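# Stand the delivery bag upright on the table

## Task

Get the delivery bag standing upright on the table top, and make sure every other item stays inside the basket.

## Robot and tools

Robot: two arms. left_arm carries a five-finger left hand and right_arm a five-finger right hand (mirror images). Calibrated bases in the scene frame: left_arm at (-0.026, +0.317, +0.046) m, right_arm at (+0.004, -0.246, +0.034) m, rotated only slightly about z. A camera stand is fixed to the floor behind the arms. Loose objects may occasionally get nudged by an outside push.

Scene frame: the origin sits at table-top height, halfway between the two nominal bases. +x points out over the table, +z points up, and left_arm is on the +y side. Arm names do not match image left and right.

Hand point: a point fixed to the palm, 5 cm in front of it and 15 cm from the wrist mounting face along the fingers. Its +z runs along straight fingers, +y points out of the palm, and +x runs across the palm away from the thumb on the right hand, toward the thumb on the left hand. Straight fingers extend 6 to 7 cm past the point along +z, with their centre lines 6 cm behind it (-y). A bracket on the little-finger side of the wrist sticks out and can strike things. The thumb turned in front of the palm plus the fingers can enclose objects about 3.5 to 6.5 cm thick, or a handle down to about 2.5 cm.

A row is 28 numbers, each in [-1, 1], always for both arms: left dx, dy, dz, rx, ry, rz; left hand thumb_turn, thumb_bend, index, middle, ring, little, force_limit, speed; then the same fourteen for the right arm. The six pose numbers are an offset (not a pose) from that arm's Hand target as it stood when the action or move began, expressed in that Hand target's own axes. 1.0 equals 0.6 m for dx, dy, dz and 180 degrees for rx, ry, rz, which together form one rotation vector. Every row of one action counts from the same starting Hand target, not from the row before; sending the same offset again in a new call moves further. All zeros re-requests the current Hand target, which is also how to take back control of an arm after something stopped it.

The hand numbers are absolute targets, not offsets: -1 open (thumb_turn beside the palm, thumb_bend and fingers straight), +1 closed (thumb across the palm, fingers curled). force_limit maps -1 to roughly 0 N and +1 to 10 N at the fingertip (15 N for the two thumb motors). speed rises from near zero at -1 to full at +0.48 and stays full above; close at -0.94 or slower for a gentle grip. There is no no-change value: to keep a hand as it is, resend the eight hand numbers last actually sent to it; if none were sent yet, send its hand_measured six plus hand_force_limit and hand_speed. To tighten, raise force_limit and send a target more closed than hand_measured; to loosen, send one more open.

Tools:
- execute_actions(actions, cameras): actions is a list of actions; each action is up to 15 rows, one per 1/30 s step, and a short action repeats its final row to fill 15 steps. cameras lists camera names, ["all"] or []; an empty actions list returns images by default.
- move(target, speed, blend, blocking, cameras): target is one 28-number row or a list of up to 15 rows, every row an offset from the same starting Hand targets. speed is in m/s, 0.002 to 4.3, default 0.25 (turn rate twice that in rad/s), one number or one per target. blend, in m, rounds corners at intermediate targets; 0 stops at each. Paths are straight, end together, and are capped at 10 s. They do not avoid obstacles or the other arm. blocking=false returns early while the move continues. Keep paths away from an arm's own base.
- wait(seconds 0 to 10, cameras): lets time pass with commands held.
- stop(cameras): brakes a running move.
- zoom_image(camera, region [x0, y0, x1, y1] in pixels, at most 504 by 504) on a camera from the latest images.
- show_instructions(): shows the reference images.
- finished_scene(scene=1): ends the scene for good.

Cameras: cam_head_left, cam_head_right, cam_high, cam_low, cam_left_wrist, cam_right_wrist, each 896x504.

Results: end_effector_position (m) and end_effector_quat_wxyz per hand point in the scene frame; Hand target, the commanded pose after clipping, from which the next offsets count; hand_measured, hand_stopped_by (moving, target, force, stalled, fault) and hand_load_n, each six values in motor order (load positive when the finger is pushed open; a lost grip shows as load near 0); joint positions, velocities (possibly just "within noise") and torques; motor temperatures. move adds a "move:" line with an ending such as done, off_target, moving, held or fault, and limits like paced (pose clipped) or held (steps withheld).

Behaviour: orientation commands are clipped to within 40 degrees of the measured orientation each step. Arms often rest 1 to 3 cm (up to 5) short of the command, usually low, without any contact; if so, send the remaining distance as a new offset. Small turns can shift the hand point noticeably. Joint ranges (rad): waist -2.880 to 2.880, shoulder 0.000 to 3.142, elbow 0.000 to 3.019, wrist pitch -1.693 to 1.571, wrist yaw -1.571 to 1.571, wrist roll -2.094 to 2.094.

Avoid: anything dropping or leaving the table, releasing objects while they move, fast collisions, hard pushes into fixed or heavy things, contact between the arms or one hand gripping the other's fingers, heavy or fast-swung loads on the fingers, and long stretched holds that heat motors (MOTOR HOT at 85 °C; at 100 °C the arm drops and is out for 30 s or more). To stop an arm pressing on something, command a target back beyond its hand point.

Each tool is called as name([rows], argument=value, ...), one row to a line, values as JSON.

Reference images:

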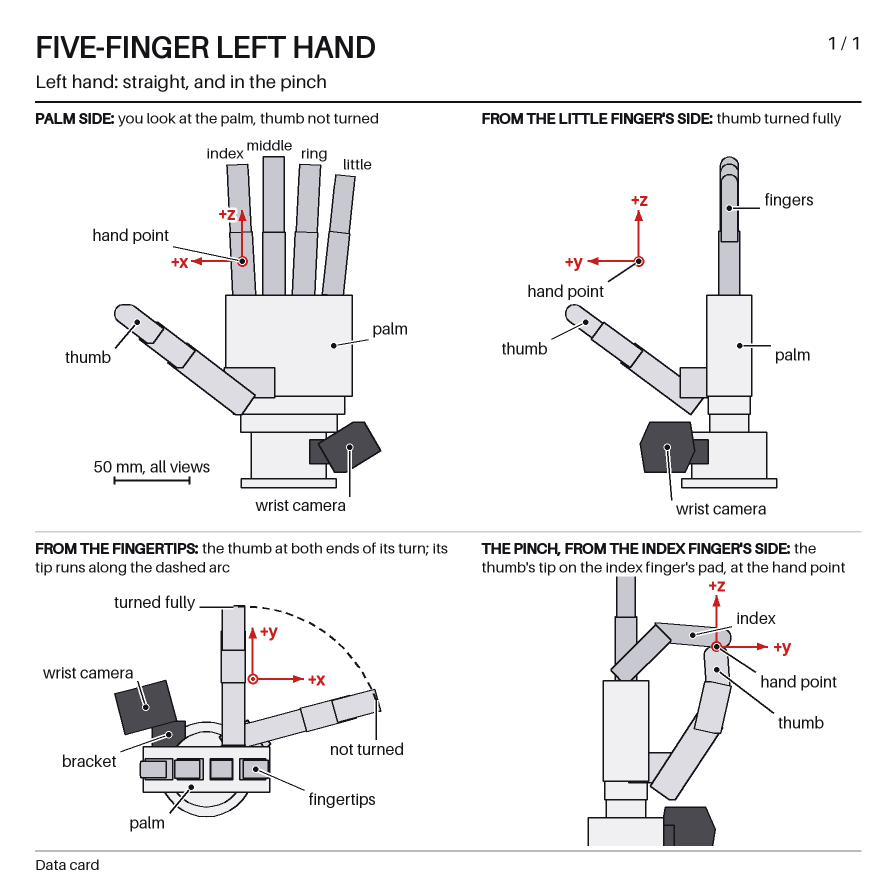

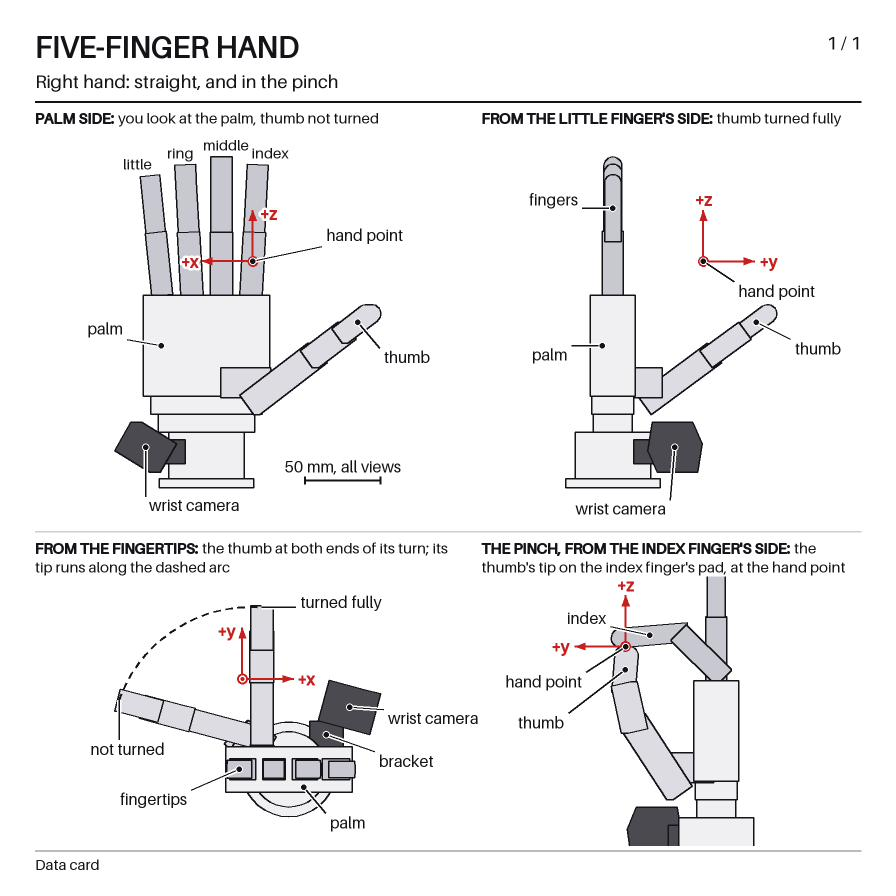

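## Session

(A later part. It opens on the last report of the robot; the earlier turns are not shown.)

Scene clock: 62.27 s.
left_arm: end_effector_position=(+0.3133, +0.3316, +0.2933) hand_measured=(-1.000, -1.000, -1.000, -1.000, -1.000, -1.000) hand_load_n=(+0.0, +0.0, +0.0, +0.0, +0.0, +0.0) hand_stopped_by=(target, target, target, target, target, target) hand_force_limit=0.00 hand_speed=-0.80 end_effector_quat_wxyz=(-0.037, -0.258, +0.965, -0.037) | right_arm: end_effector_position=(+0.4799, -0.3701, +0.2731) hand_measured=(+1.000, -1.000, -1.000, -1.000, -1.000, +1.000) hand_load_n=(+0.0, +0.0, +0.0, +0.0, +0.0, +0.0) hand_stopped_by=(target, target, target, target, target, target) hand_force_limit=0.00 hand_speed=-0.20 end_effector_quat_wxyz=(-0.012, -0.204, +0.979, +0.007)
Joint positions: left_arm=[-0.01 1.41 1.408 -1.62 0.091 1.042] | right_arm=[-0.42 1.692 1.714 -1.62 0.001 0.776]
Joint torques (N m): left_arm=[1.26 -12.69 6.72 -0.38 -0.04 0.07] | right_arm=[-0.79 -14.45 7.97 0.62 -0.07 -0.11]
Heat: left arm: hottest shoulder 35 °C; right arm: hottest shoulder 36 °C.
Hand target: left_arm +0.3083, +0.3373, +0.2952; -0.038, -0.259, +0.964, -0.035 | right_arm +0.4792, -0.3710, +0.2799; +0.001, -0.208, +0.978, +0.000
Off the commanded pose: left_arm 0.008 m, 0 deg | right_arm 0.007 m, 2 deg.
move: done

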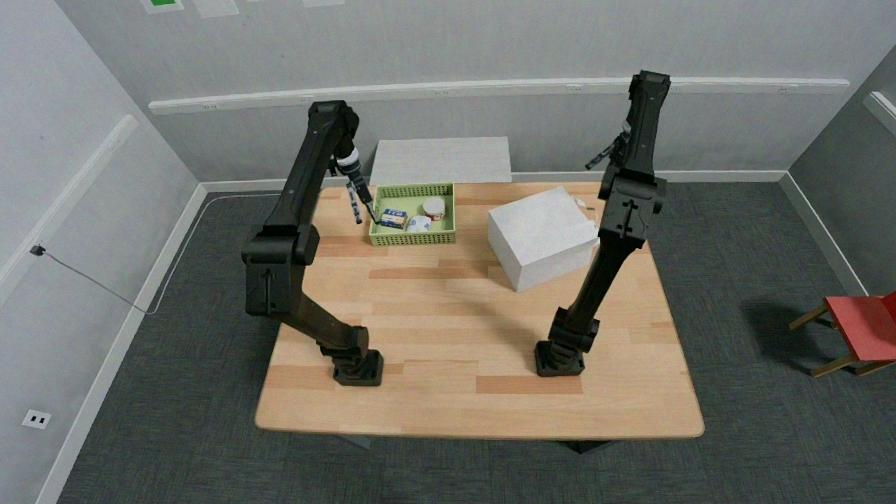

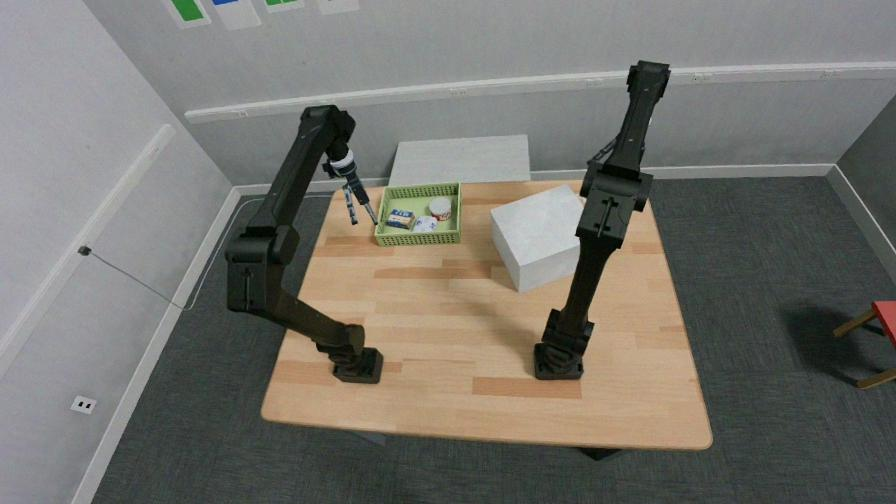

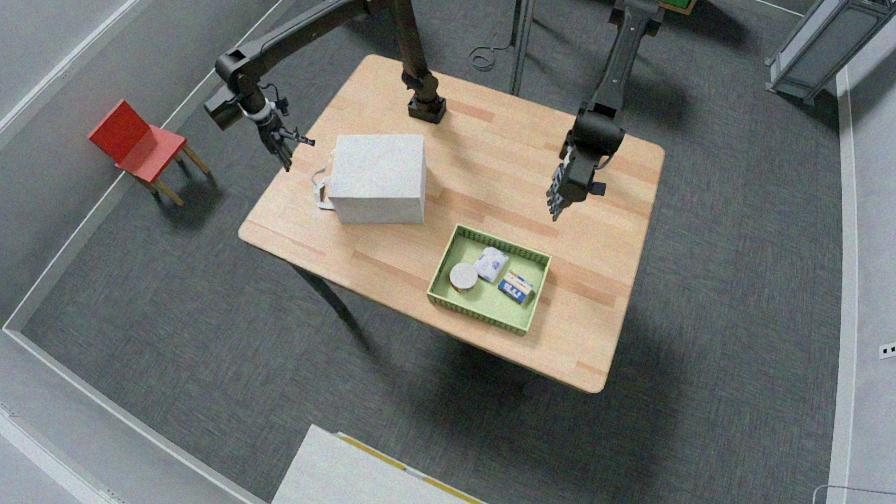

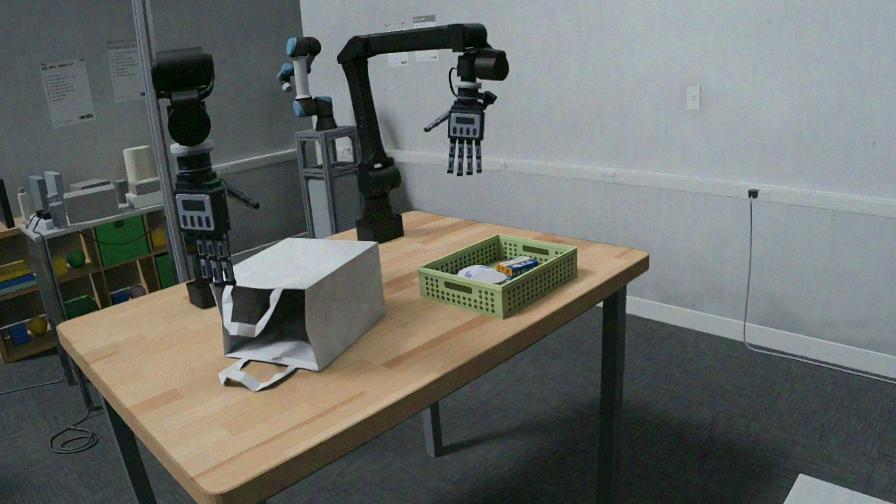

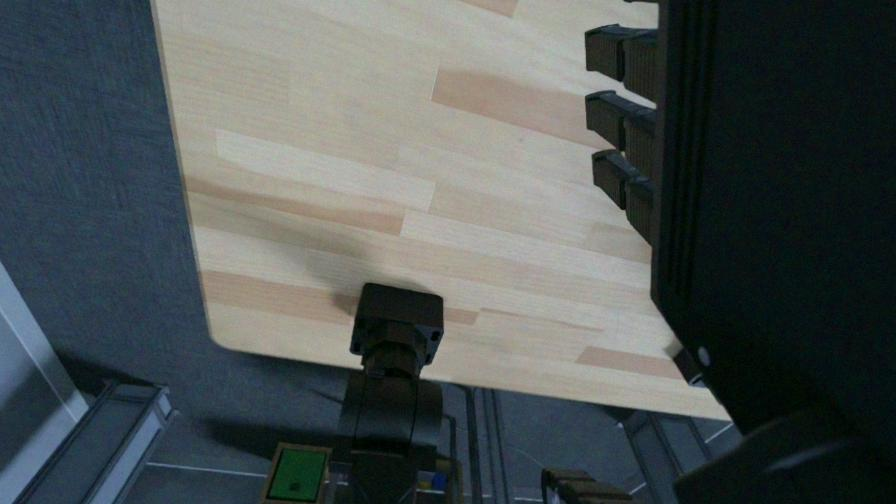

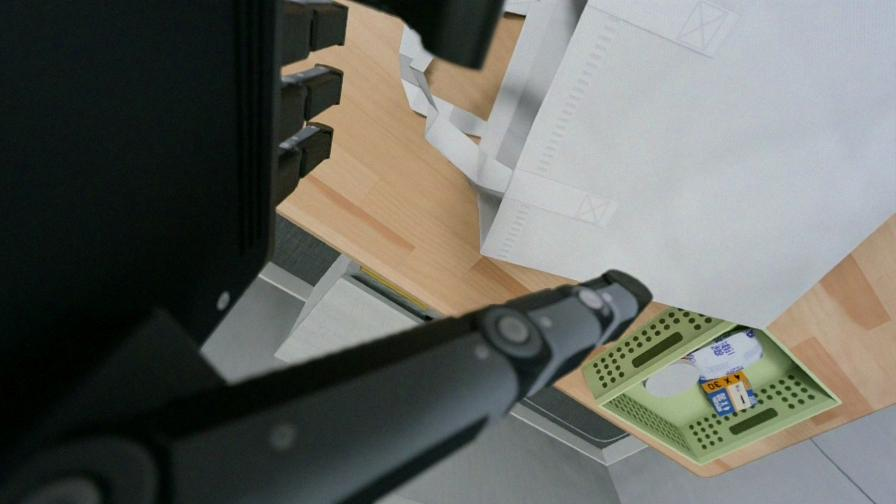

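zoom_image(camera="cam_low", region=[150, 160, 390, 380])

zoom_image(camera="cam_high", region=[220, 80, 440, 240])

zoom_image(camera="cam_head_left", region=[560, 80, 700, 240])

Scaled by 2.100 from the camera's 896x504 image, which has a finer 1280x720 frame.

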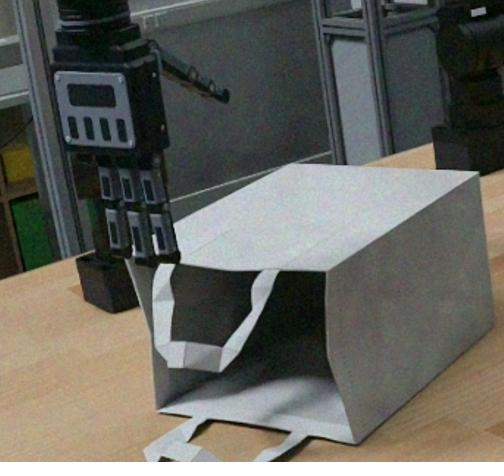

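Scaled by 2.291 from the camera's 896x504 image, which has a finer 1280x720 frame.

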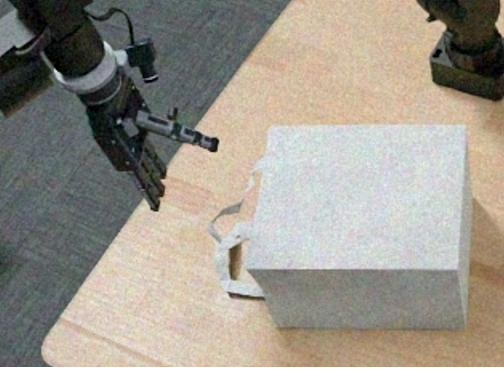

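Scaled by 3.150 from the camera's 896x504 image, which has a finer 1280x720 frame.

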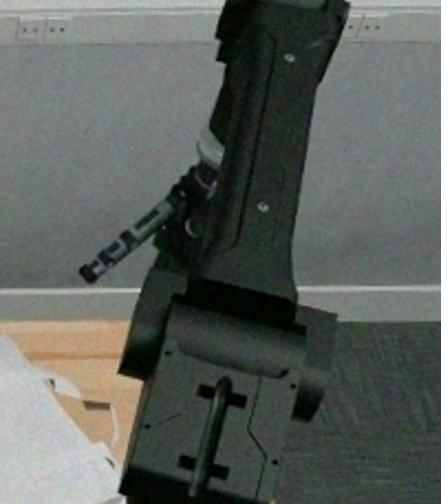

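move(target=[0,0,0,0,0,0,-1,-1,-1,-1,-1,-1,0,-0.8,0.052,0.14,0.083,0,0,0,1,-1,-1,-1,-1,1,0,-0.2], speed=0.2, cameras=["cam_head_left","cam_high","cam_low","cam_right_wrist"])

zoom_image(camera="cam_low", region=[150, 160, 390, 380])

zoom_image(camera="cam_high", region=[220, 80, 440, 240])

Scene clock: 67.50 s.
left_arm: end_effector_position=(+0.3133, +0.3316, +0.2933) hand_measured=(-1.000, -1.000, -1.000, -1.000, -1.000, -1.000) hand_load_n=(+0.0, +0.0, +0.0, +0.0, +0.0, +0.0) hand_stopped_by=(target, target, target, target, target, target) hand_force_limit=0.00 hand_speed=-0.80 end_effector_quat_wxyz=(-0.037, -0.258, +0.965, -0.037) | right_arm: end_effector_position=(+0.4152, -0.3092, +0.2221) hand_measured=(+1.000, -1.000, -1.000, -1.000, -1.000, +1.000) hand_load_n=(+0.0, -0.5, +0.0, +0.0, +0.0, +0.0) hand_stopped_by=(target, target, target, target, target, target) hand_force_limit=0.00 hand_speed=-0.20 end_effector_quat_wxyz=(-0.014, -0.211, +0.977, +0.008)
Joint positions: left_arm=[-0.01 1.41 1.408 -1.62 0.091 1.042] | right_arm=[-0.345 1.493 1.341 -1.452 0 0.836]
Joint torques (N m): left_arm=[1.26 -12.69 6.72 -0.38 -0.04 0.07] | right_arm=[-0.26 -12.28 7.83 0.59 -0.01 0.11]
Heat: left arm: hottest shoulder 35 °C; right arm: hottest shoulder 36 °C.
Hand target: left_arm +0.3083, +0.3373, +0.2952; -0.038, -0.259, +0.964, -0.035 | right_arm +0.4165, -0.3070, +0.2299; +0.000, -0.208, +0.978, +0.000
Off the commanded pose: left_arm 0.008 m, 0 deg | right_arm 0.008 m, 2 deg.
move: done
Images, in order (width x height): cam_head_left 896x504, cam_high 896x504, cam_low 896x504, cam_right_wrist 896x504.

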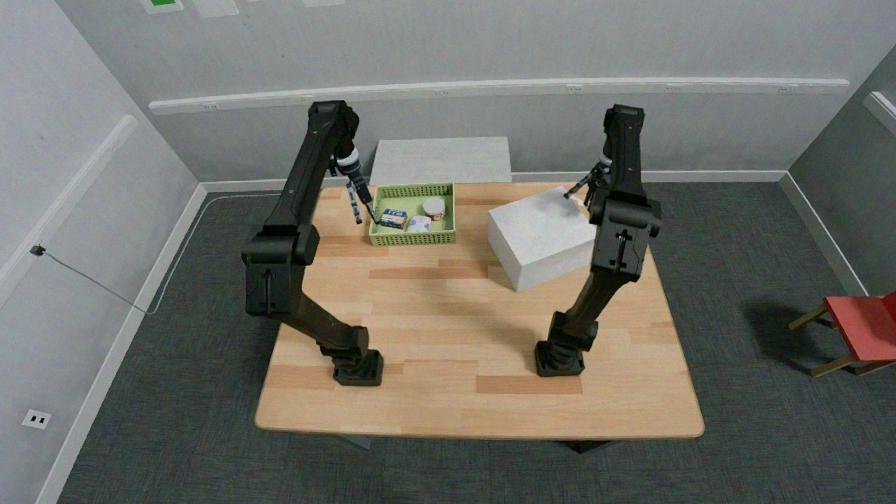

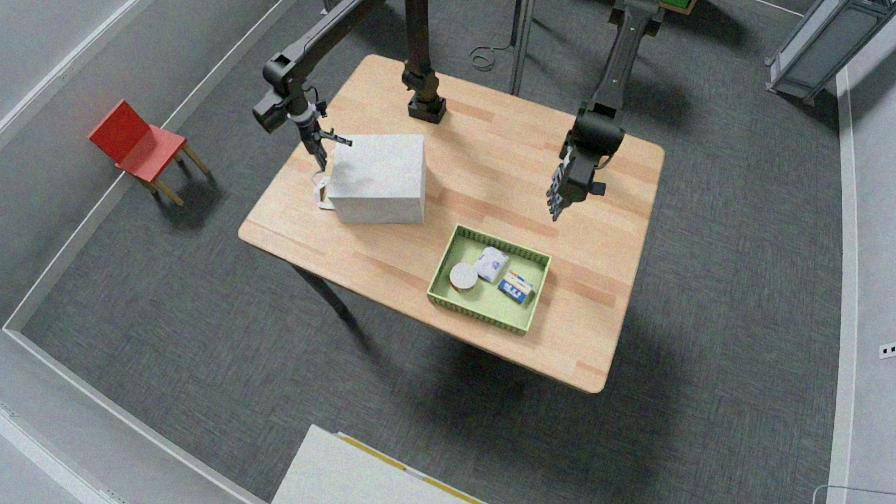

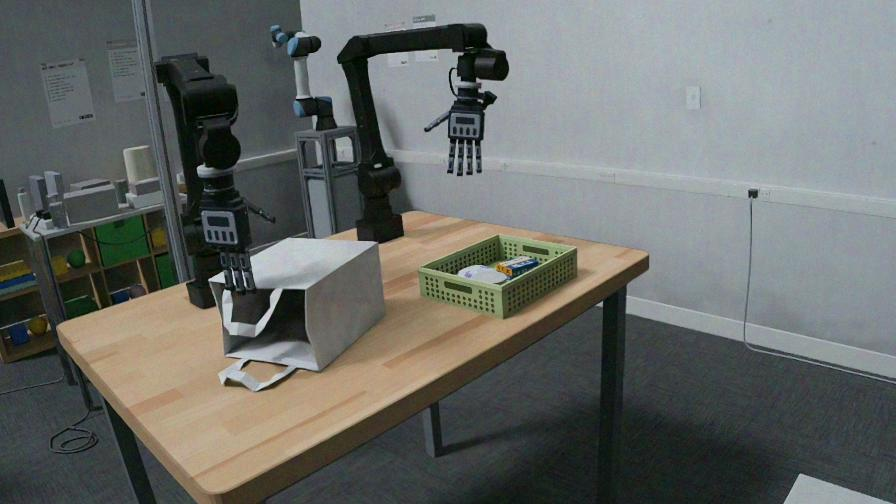

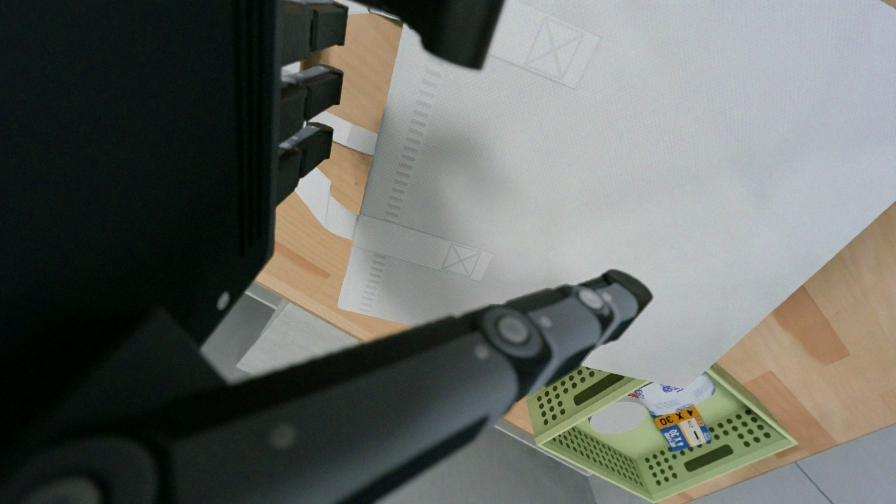

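Scaled by 2.100 from the camera's 896x504 image, which has a finer 1280x720 frame.

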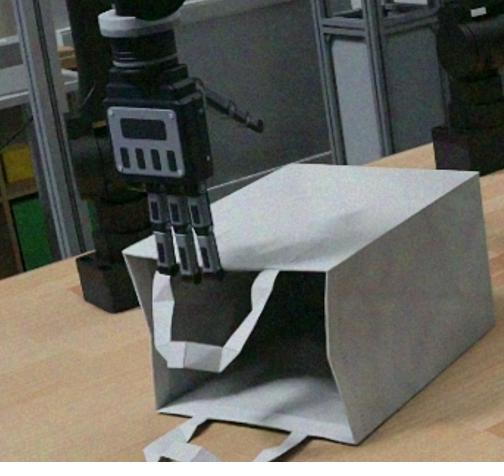

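Scaled by 2.291 from the camera's 896x504 image, which has a finer 1280x720 frame.

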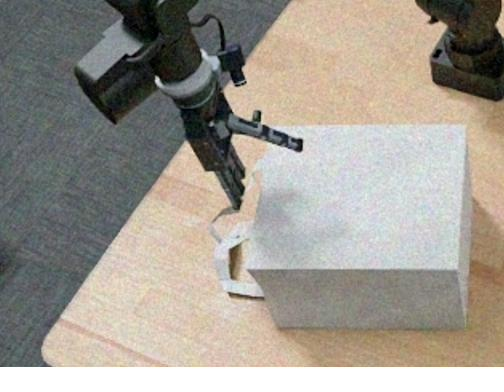

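zoom_image(camera="cam_right_wrist", region=[270, 0, 620, 330])

zoom_image(camera="cam_low", region=[190, 240, 330, 380])

Scaled by 1.440 from the camera's 896x504 image, which has a finer 1280x720 frame.

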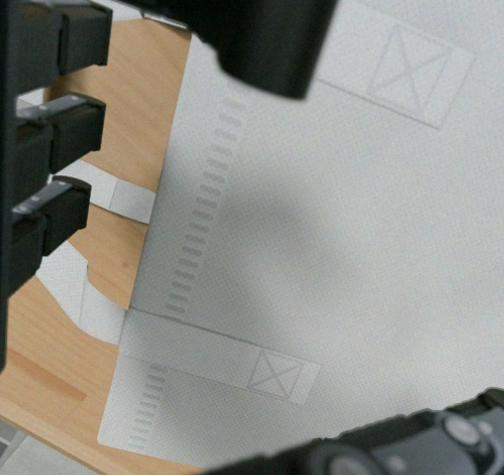

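Scaled by 3.600 from the camera's 896x504 image, which has a finer 1280x720 frame.

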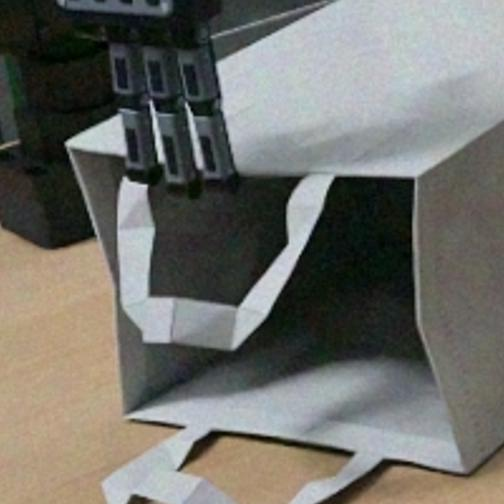

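move(target=[0,0,0,0,0,0,-1,-1,-1,-1,-1,-1,0,-0.8,-0.015,-0.008,0.133,0,0,0,1,-1,-1,-1,-1,1,0,-0.2], speed=0.12, cameras=["cam_head_left","cam_high","cam_low","cam_right_wrist"])

zoom_image(camera="cam_low", region=[190, 240, 330, 380])

zoom_image(camera="cam_high", region=[260, 100, 440, 230])

zoom_image(camera="cam_right_wrist", region=[270, 0, 620, 330])

Scene clock: 75.87 s.
left_arm: end_effector_position=(+0.3133, +0.3316, +0.2933) hand_measured=(-1.000, -1.000, -1.000, -1.000, -1.000, -1.000) hand_load_n=(+0.0, +0.0, +0.0, +0.5, +0.0, +0.0) hand_stopped_by=(target, target, target, target, target, target) hand_force_limit=0.00 hand_speed=-0.80 end_effector_quat_wxyz=(-0.037, -0.258, +0.965, -0.037) | right_arm: end_effector_position=(+0.4232, -0.3103, +0.1562) hand_measured=(+1.000, -1.000, -1.000, -1.000, -1.000, +1.000) hand_load_n=(+0.0, +0.0, +0.0, -0.5, +0.0, +0.0) hand_stopped_by=(target, target, target, target, target, target) hand_force_limit=0.00 hand_speed=-0.20 end_effector_quat_wxyz=(+0.001, -0.209, +0.978, +0.000)
Joint positions: left_arm=[-0.01 1.41 1.408 -1.62 0.091 1.042] | right_arm=[-0.342 1.53 1.206 -1.246 0 0.842]
Joint torques (N m): left_arm=[1.26 -12.69 6.72 -0.38 -0.04 0.07] | right_arm=[0.09 -9.64 7.77 0.7 -0.01 0.11]
Heat: left arm: hottest shoulder 35 °C; right arm: hottest shoulder 35 °C.
Hand target: left_arm +0.3083, +0.3373, +0.2952; -0.038, -0.259, +0.964, -0.035 | right_arm +0.4268, -0.3078, +0.1502; +0.000, -0.208, +0.978, +0.000
Off the commanded pose: left_arm 0.008 m, 0 deg | right_arm 0.007 m, 0 deg.
move: done
Images, in order (width x height): cam_head_left 896x504, cam_high 896x504, cam_low 896x504, cam_right_wrist 896x504.

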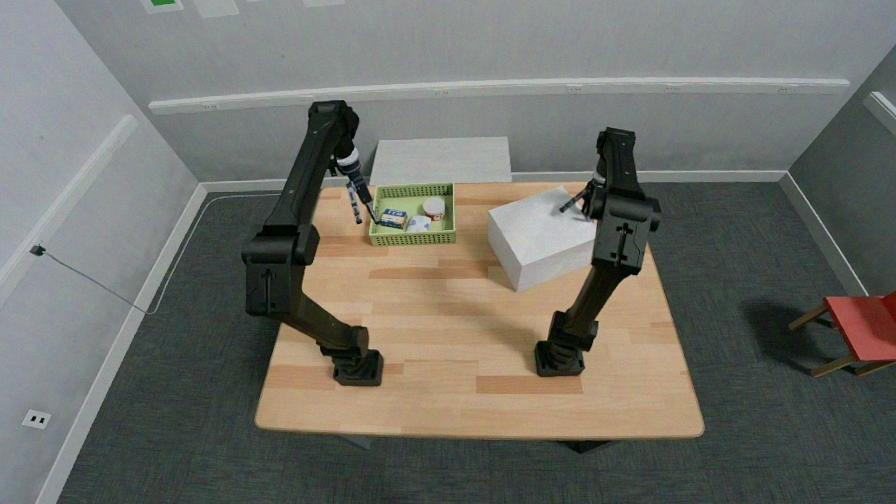

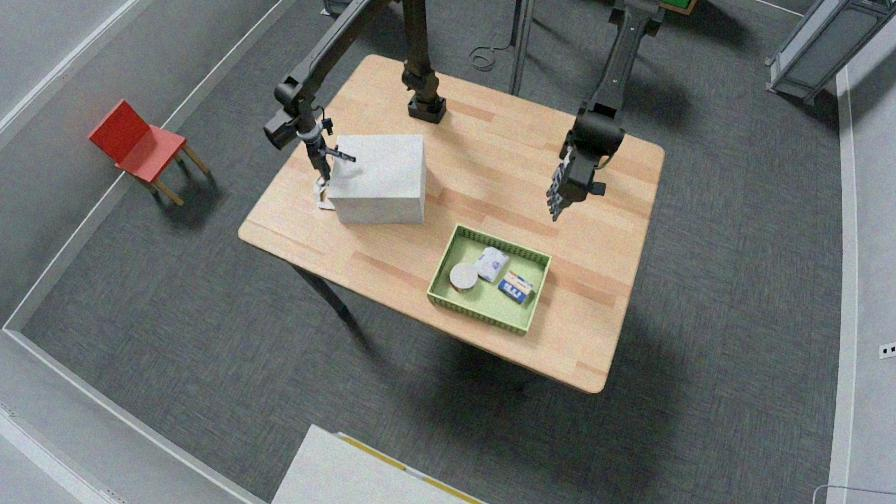

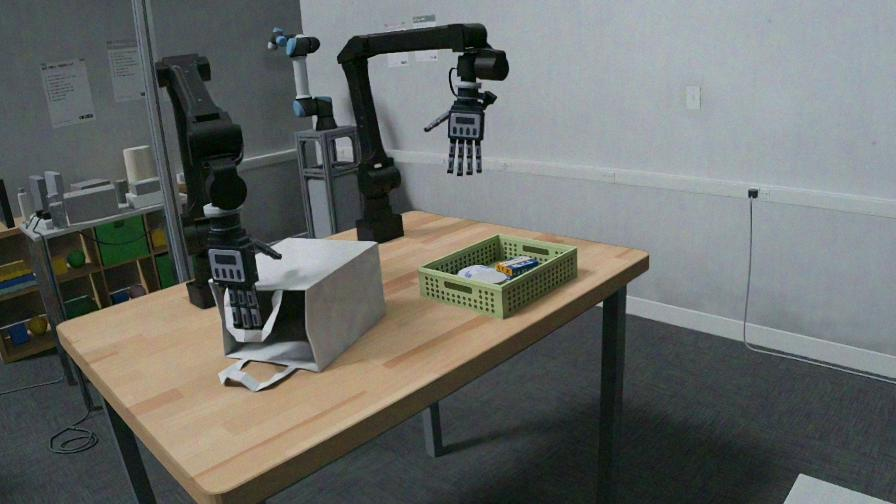

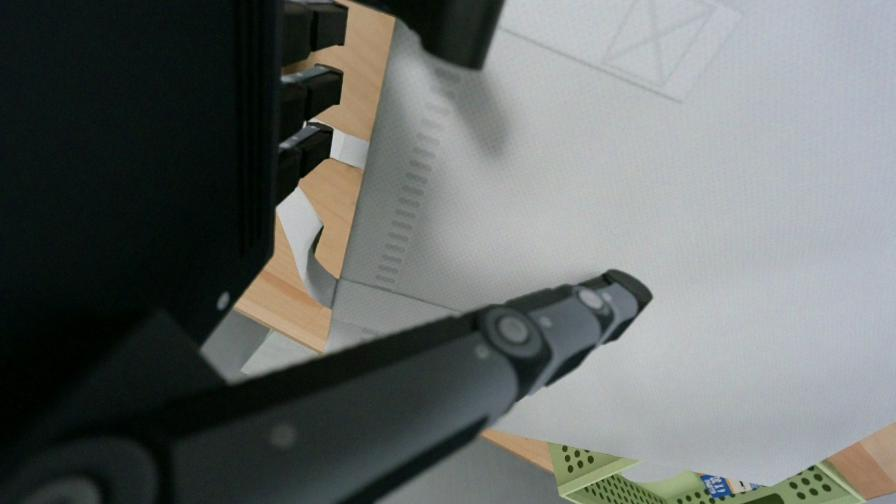

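Scaled by 3.600 from the camera's 896x504 image, which has a finer 1280x720 frame.

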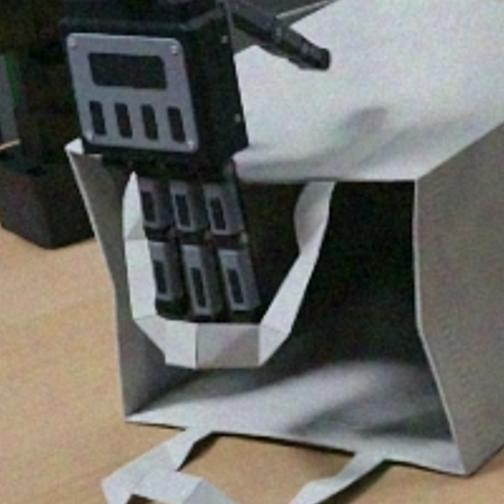

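Scaled by 2.800 from the camera's 896x504 image, which has a finer 1280x720 frame.

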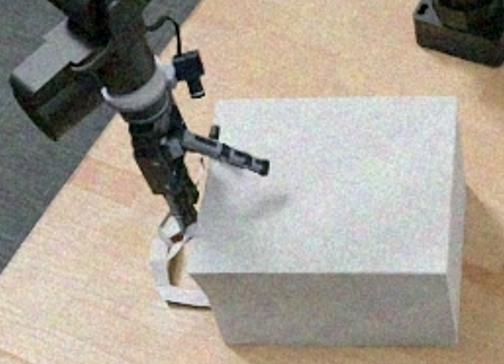

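Scaled by 1.440 from the camera's 896x504 image, which has a finer 1280x720 frame.

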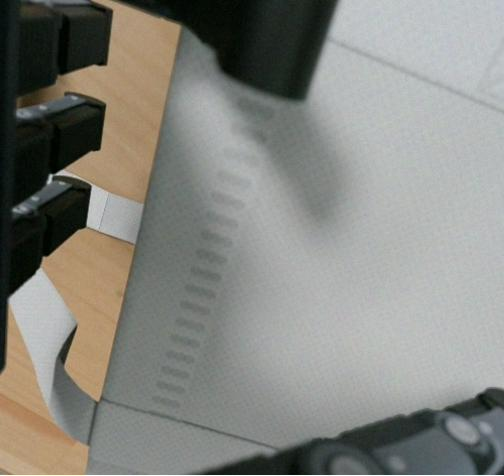

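move(target=[0,0,0,0,0,0,-1,-1,-1,-1,-1,-1,0,-0.8,0,0,0,0,0,0,1,-1,0.15,0.15,0.15,1,-0.6,-0.5], speed=0.12, cameras=["cam_head_left","cam_high","cam_low","cam_right_wrist"])

zoom_image(camera="cam_low", region=[190, 240, 330, 380])

zoom_image(camera="cam_high", region=[260, 100, 440, 230])

zoom_image(camera="cam_right_wrist", region=[270, 0, 620, 330])

Scene clock: 79.70 s.
left_arm: end_effector_position=(+0.3133, +0.3316, +0.2933) hand_measured=(-1.000, -1.000, -1.000, -1.000, -1.000, -1.000) hand_load_n=(+0.0, +0.0, +0.0, +0.0, +0.0, +0.0) hand_stopped_by=(target, target, target, target, target, target) hand_force_limit=0.00 hand_speed=-0.80 end_effector_quat_wxyz=(-0.037, -0.258, +0.965, -0.037) | right_arm: end_effector_position=(+0.4233, -0.3103, +0.1562) hand_measured=(+1.000, -1.000, +0.150, +0.150, +0.150, +1.000) hand_load_n=(+0.0, +0.0, +0.0, +0.0, +0.0, +0.0) hand_stopped_by=(target, target, target, target, target, target) hand_force_limit=-0.60 hand_speed=-0.50 end_effector_quat_wxyz=(+0.001, -0.209, +0.978, +0.000)
Joint positions: left_arm=[-0.01 1.41 1.408 -1.62 0.091 1.042] | right_arm=[-0.342 1.53 1.206 -1.246 0 0.843]
Joint torques (N m): left_arm=[1.26 -12.69 6.71 -0.38 -0.04 0.07] | right_arm=[-0.03 -9.76 7.73 0.65 -0.02 0.1]
Heat: left arm: hottest shoulder 35 °C; right arm: hottest shoulder 35 °C.
Hand target: left_arm +0.3083, +0.3373, +0.2952; -0.038, -0.259, +0.964, -0.035 | right_arm +0.4268, -0.3078, +0.1502; +0.000, -0.208, +0.978, +0.000
Off the commanded pose: left_arm 0.008 m, 0 deg | right_arm 0.007 m, 0 deg.
move: done
Images, in order (width x height): cam_head_left 896x504, cam_high 896x504, cam_low 896x504, cam_right_wrist 896x504.

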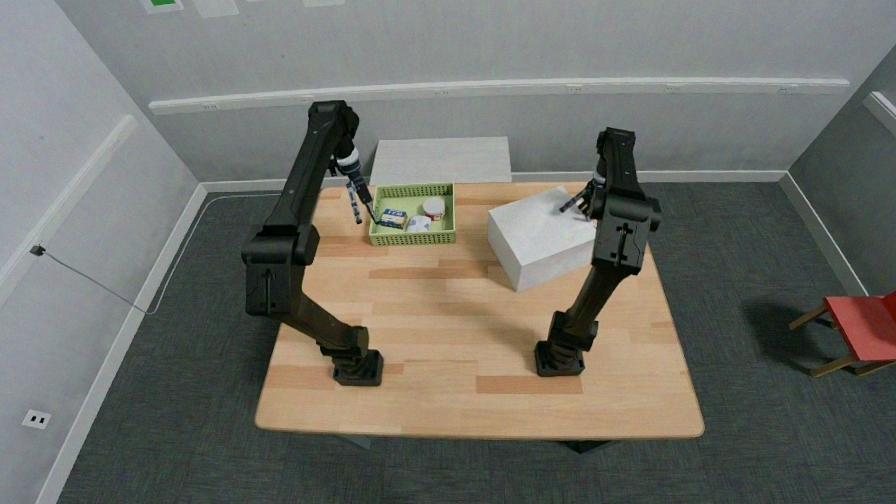

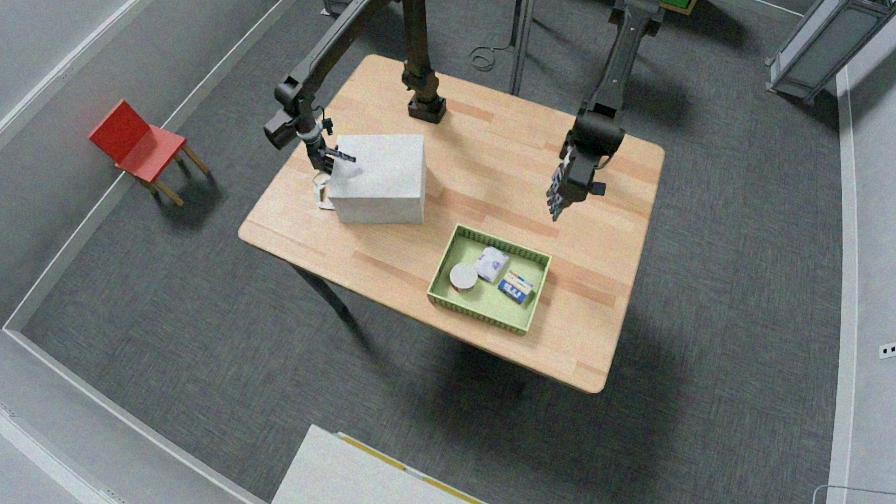

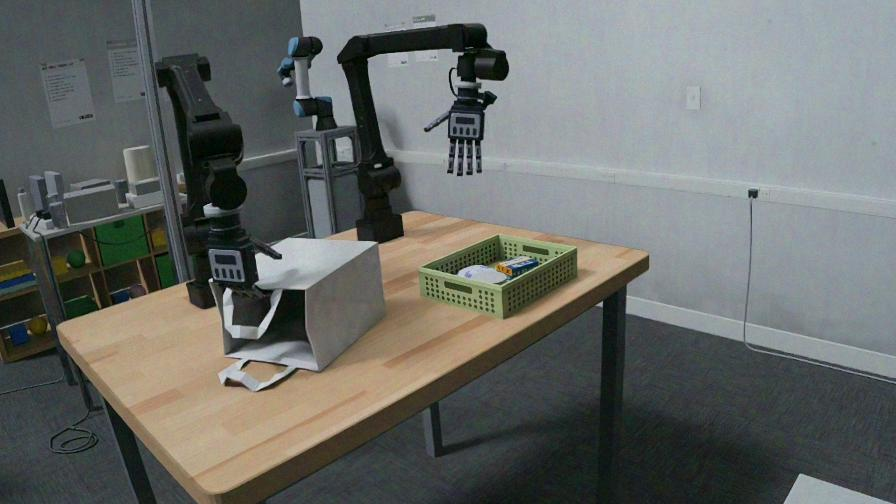

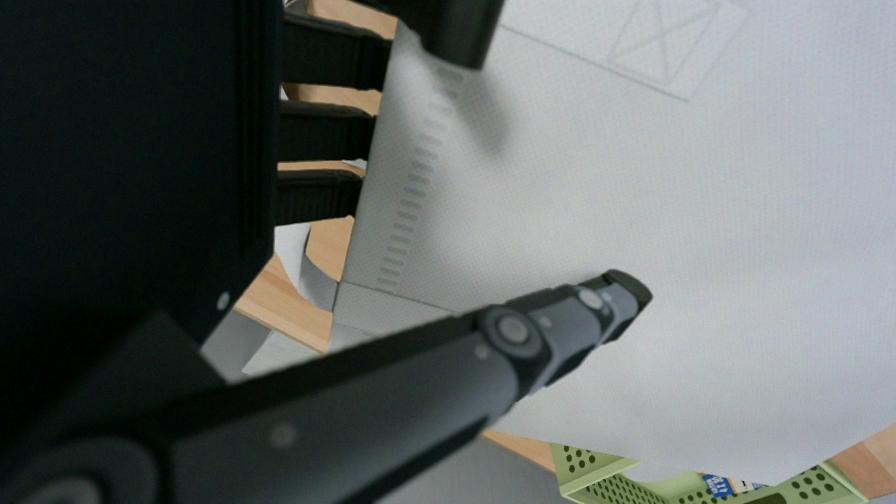

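Scaled by 3.600 from the camera's 896x504 image, which has a finer 1280x720 frame.

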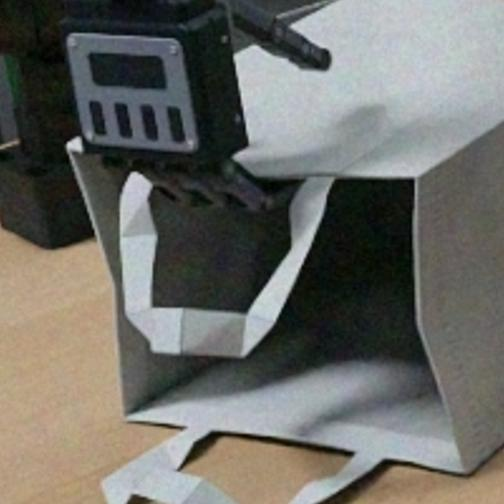

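Scaled by 2.800 from the camera's 896x504 image, which has a finer 1280x720 frame.

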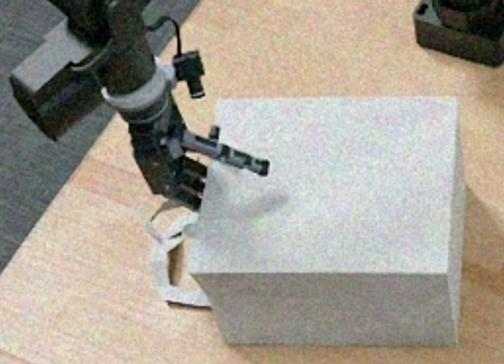

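Scaled by 1.440 from the camera's 896x504 image, which has a finer 1280x720 frame.

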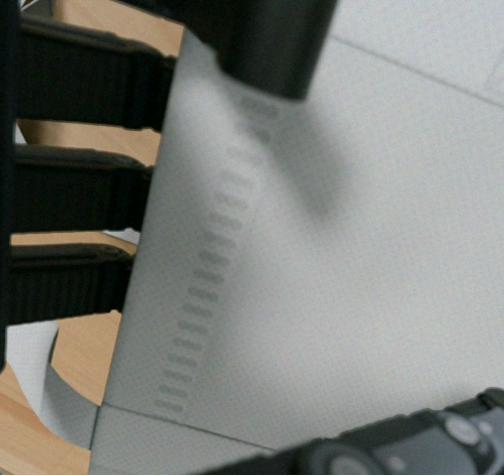

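move(target=[0,0,0,0,0,0,-1,-1,-1,-1,-1,-1,0,-0.8,0,0.022,0,0,0,0,1,-1,0.15,0.15,0.15,1,-0.6,-0.5], speed=0.1)

move(target=[0,0,0,0,0,0,-1,-1,-1,-1,-1,-1,0,-0.8,0,0,0,0,0,0,1,0.2,0.15,0.15,0.15,1,-0.6,-0.7], speed=0.1, cameras=["cam_high","cam_low","cam_right_wrist"])

zoom_image(camera="cam_low", region=[190, 240, 330, 380])

zoom_image(camera="cam_high", region=[260, 100, 440, 230])

Scene clock: 86.53 s.
left_arm: end_effector_position=(+0.3133, +0.3316, +0.2933) hand_measured=(-1.000, -1.000, -1.000, -1.000, -1.000, -1.000) hand_load_n=(+0.0, -0.5, +0.0, +0.0, +0.0, +0.0) hand_stopped_by=(target, target, target, target, target, target) hand_force_limit=0.00 hand_speed=-0.80 end_effector_quat_wxyz=(-0.037, -0.258, +0.965, -0.037) | right_arm: end_effector_position=(+0.4191, -0.2994, +0.1491) hand_measured=(+1.000, -1.000, +0.150, +0.150, +0.150, +1.000) hand_load_n=(+0.0, +0.0, +0.0, +0.0, +0.0, +0.0) hand_stopped_by=(target, target, target, target, target, target) hand_force_limit=-0.60 hand_speed=-0.50 end_effector_quat_wxyz=(-0.007, -0.209, +0.978, +0.004)
Joint positions: left_arm=[-0.01 1.41 1.408 -1.62 0.091 1.042] | right_arm=[-0.321 1.53 1.186 -1.242 0 0.864]
Joint torques (N m): left_arm=[1.26 -12.63 6.71 -0.36 -0.04 0.07] | right_arm=[0.09 -11.05 7.32 0.59 -0.03 0.13]
Heat: left arm: hottest shoulder 35 °C; right arm: hottest shoulder 35 °C.
Hand target: left_arm +0.3083, +0.3373, +0.2952; -0.038, -0.259, +0.964, -0.035 | right_arm +0.4215, -0.2957, +0.1502; +0.000, -0.208, +0.978, +0.000
Off the commanded pose: left_arm 0.008 m, 0 deg | right_arm 0.004 m, 1 deg.
move: done

Scene clock: 89.50 s.
left_arm: end_effector_position=(+0.3133, +0.3316, +0.2933) hand_measured=(-1.000, -1.000, -1.000, -1.000, -1.000, -1.000) hand_load_n=(+0.0, +0.0, +0.0, +0.0, +0.0, +0.0) hand_stopped_by=(target, target, target, target, target, target) hand_force_limit=0.00 hand_speed=-0.80 end_effector_quat_wxyz=(-0.037, -0.258, +0.965, -0.037) | right_arm: end_effector_position=(+0.4192, -0.2994, +0.1491) hand_measured=(+1.000, +0.154, +0.150, +0.150, +0.150, +1.000) hand_load_n=(+0.0, +3.0, +0.0, +2.0, +0.0, -0.5) hand_stopped_by=(target, force, target, target, target, target) hand_force_limit=-0.60 hand_speed=-0.70 end_effector_quat_wxyz=(-0.007, -0.209, +0.978, +0.004)
Joint positions: left_arm=[-0.01 1.41 1.408 -1.62 0.091 1.042] | right_arm=[-0.321 1.53 1.186 -1.242 0 0.865]
Joint torques (N m): left_arm=[1.26 -12.69 6.71 -0.38 -0.04 0.07] | right_arm=[0.15 -11.05 7.32 0.62 -0.03 0.11]
Heat: left arm: hottest shoulder 35 °C; right arm: hottest shoulder 35 °C.
Hand target: left_arm +0.3083, +0.3373, +0.2952; -0.038, -0.259, +0.964, -0.035 | right_arm +0.4215, -0.2957, +0.1502; +0.000, -0.208, +0.978, +0.000
Off the commanded pose: left_arm 0.008 m, 0 deg | right_arm 0.005 m, 1 deg.
move: done
Images, in order (width x height): cam_high 896x504, cam_low 896x504, cam_right_wrist 896x504.

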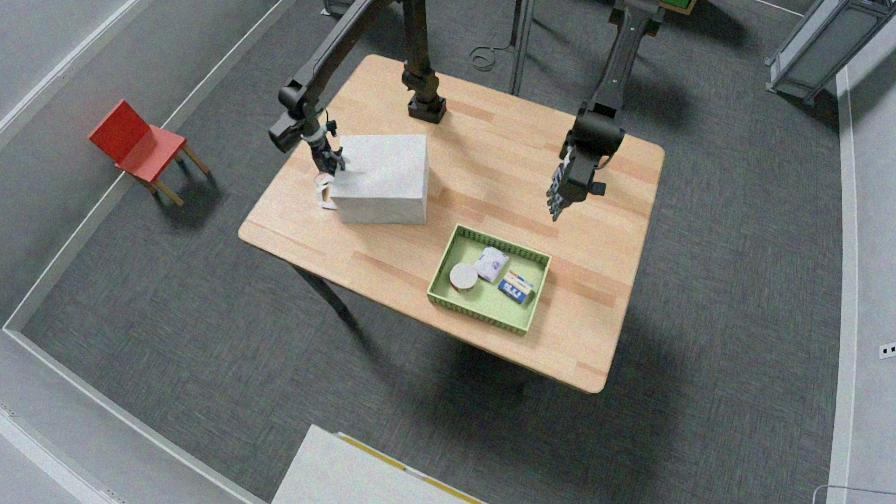

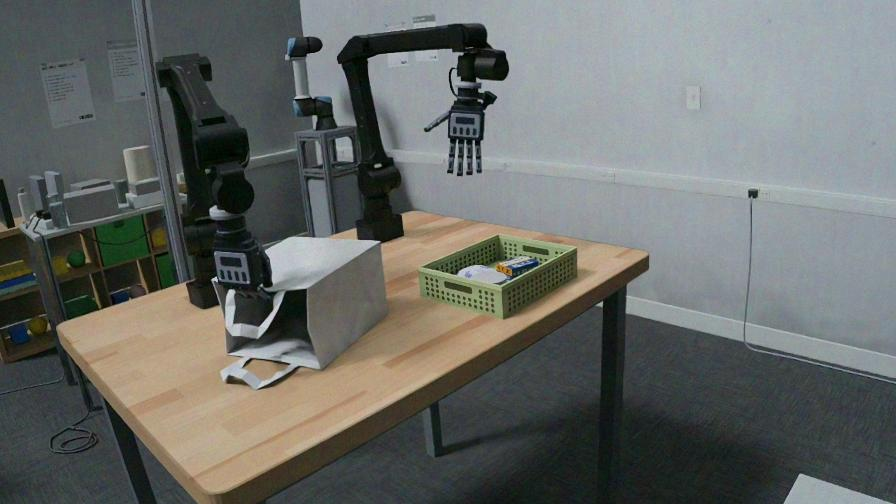

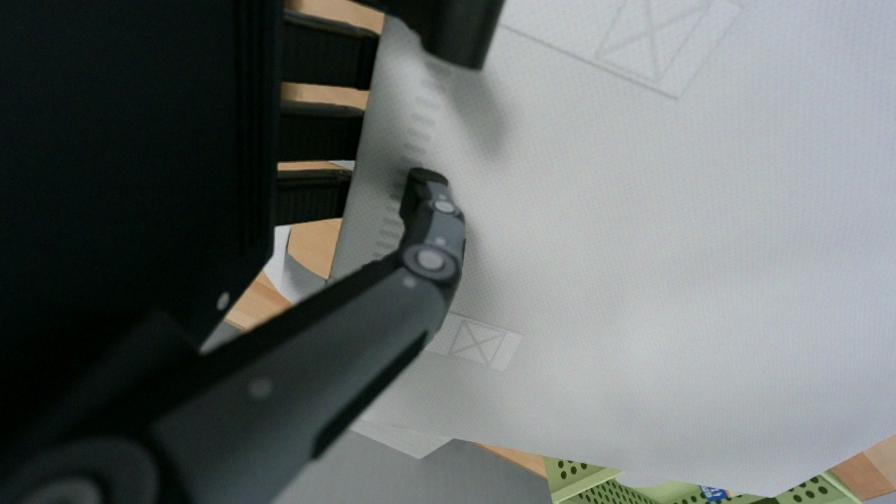

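Scaled by 3.600 from the camera's 896x504 image, which has a finer 1280x720 frame.

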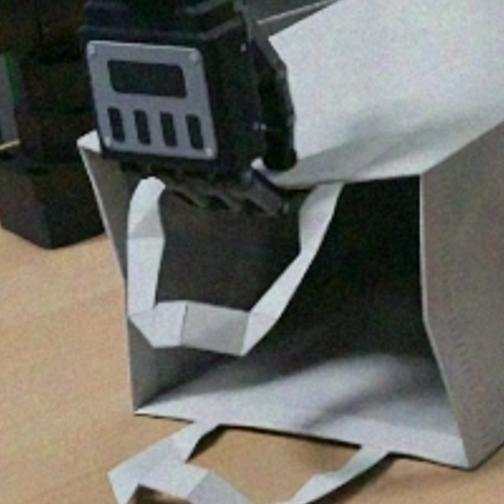

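Scaled by 2.800 from the camera's 896x504 image, which has a finer 1280x720 frame.

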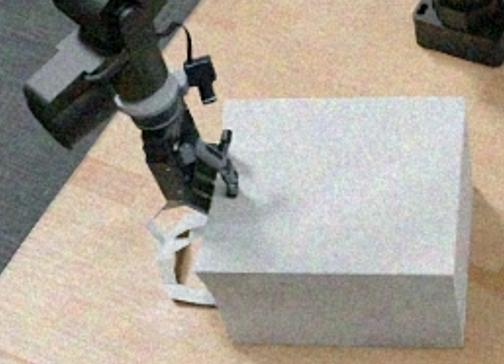

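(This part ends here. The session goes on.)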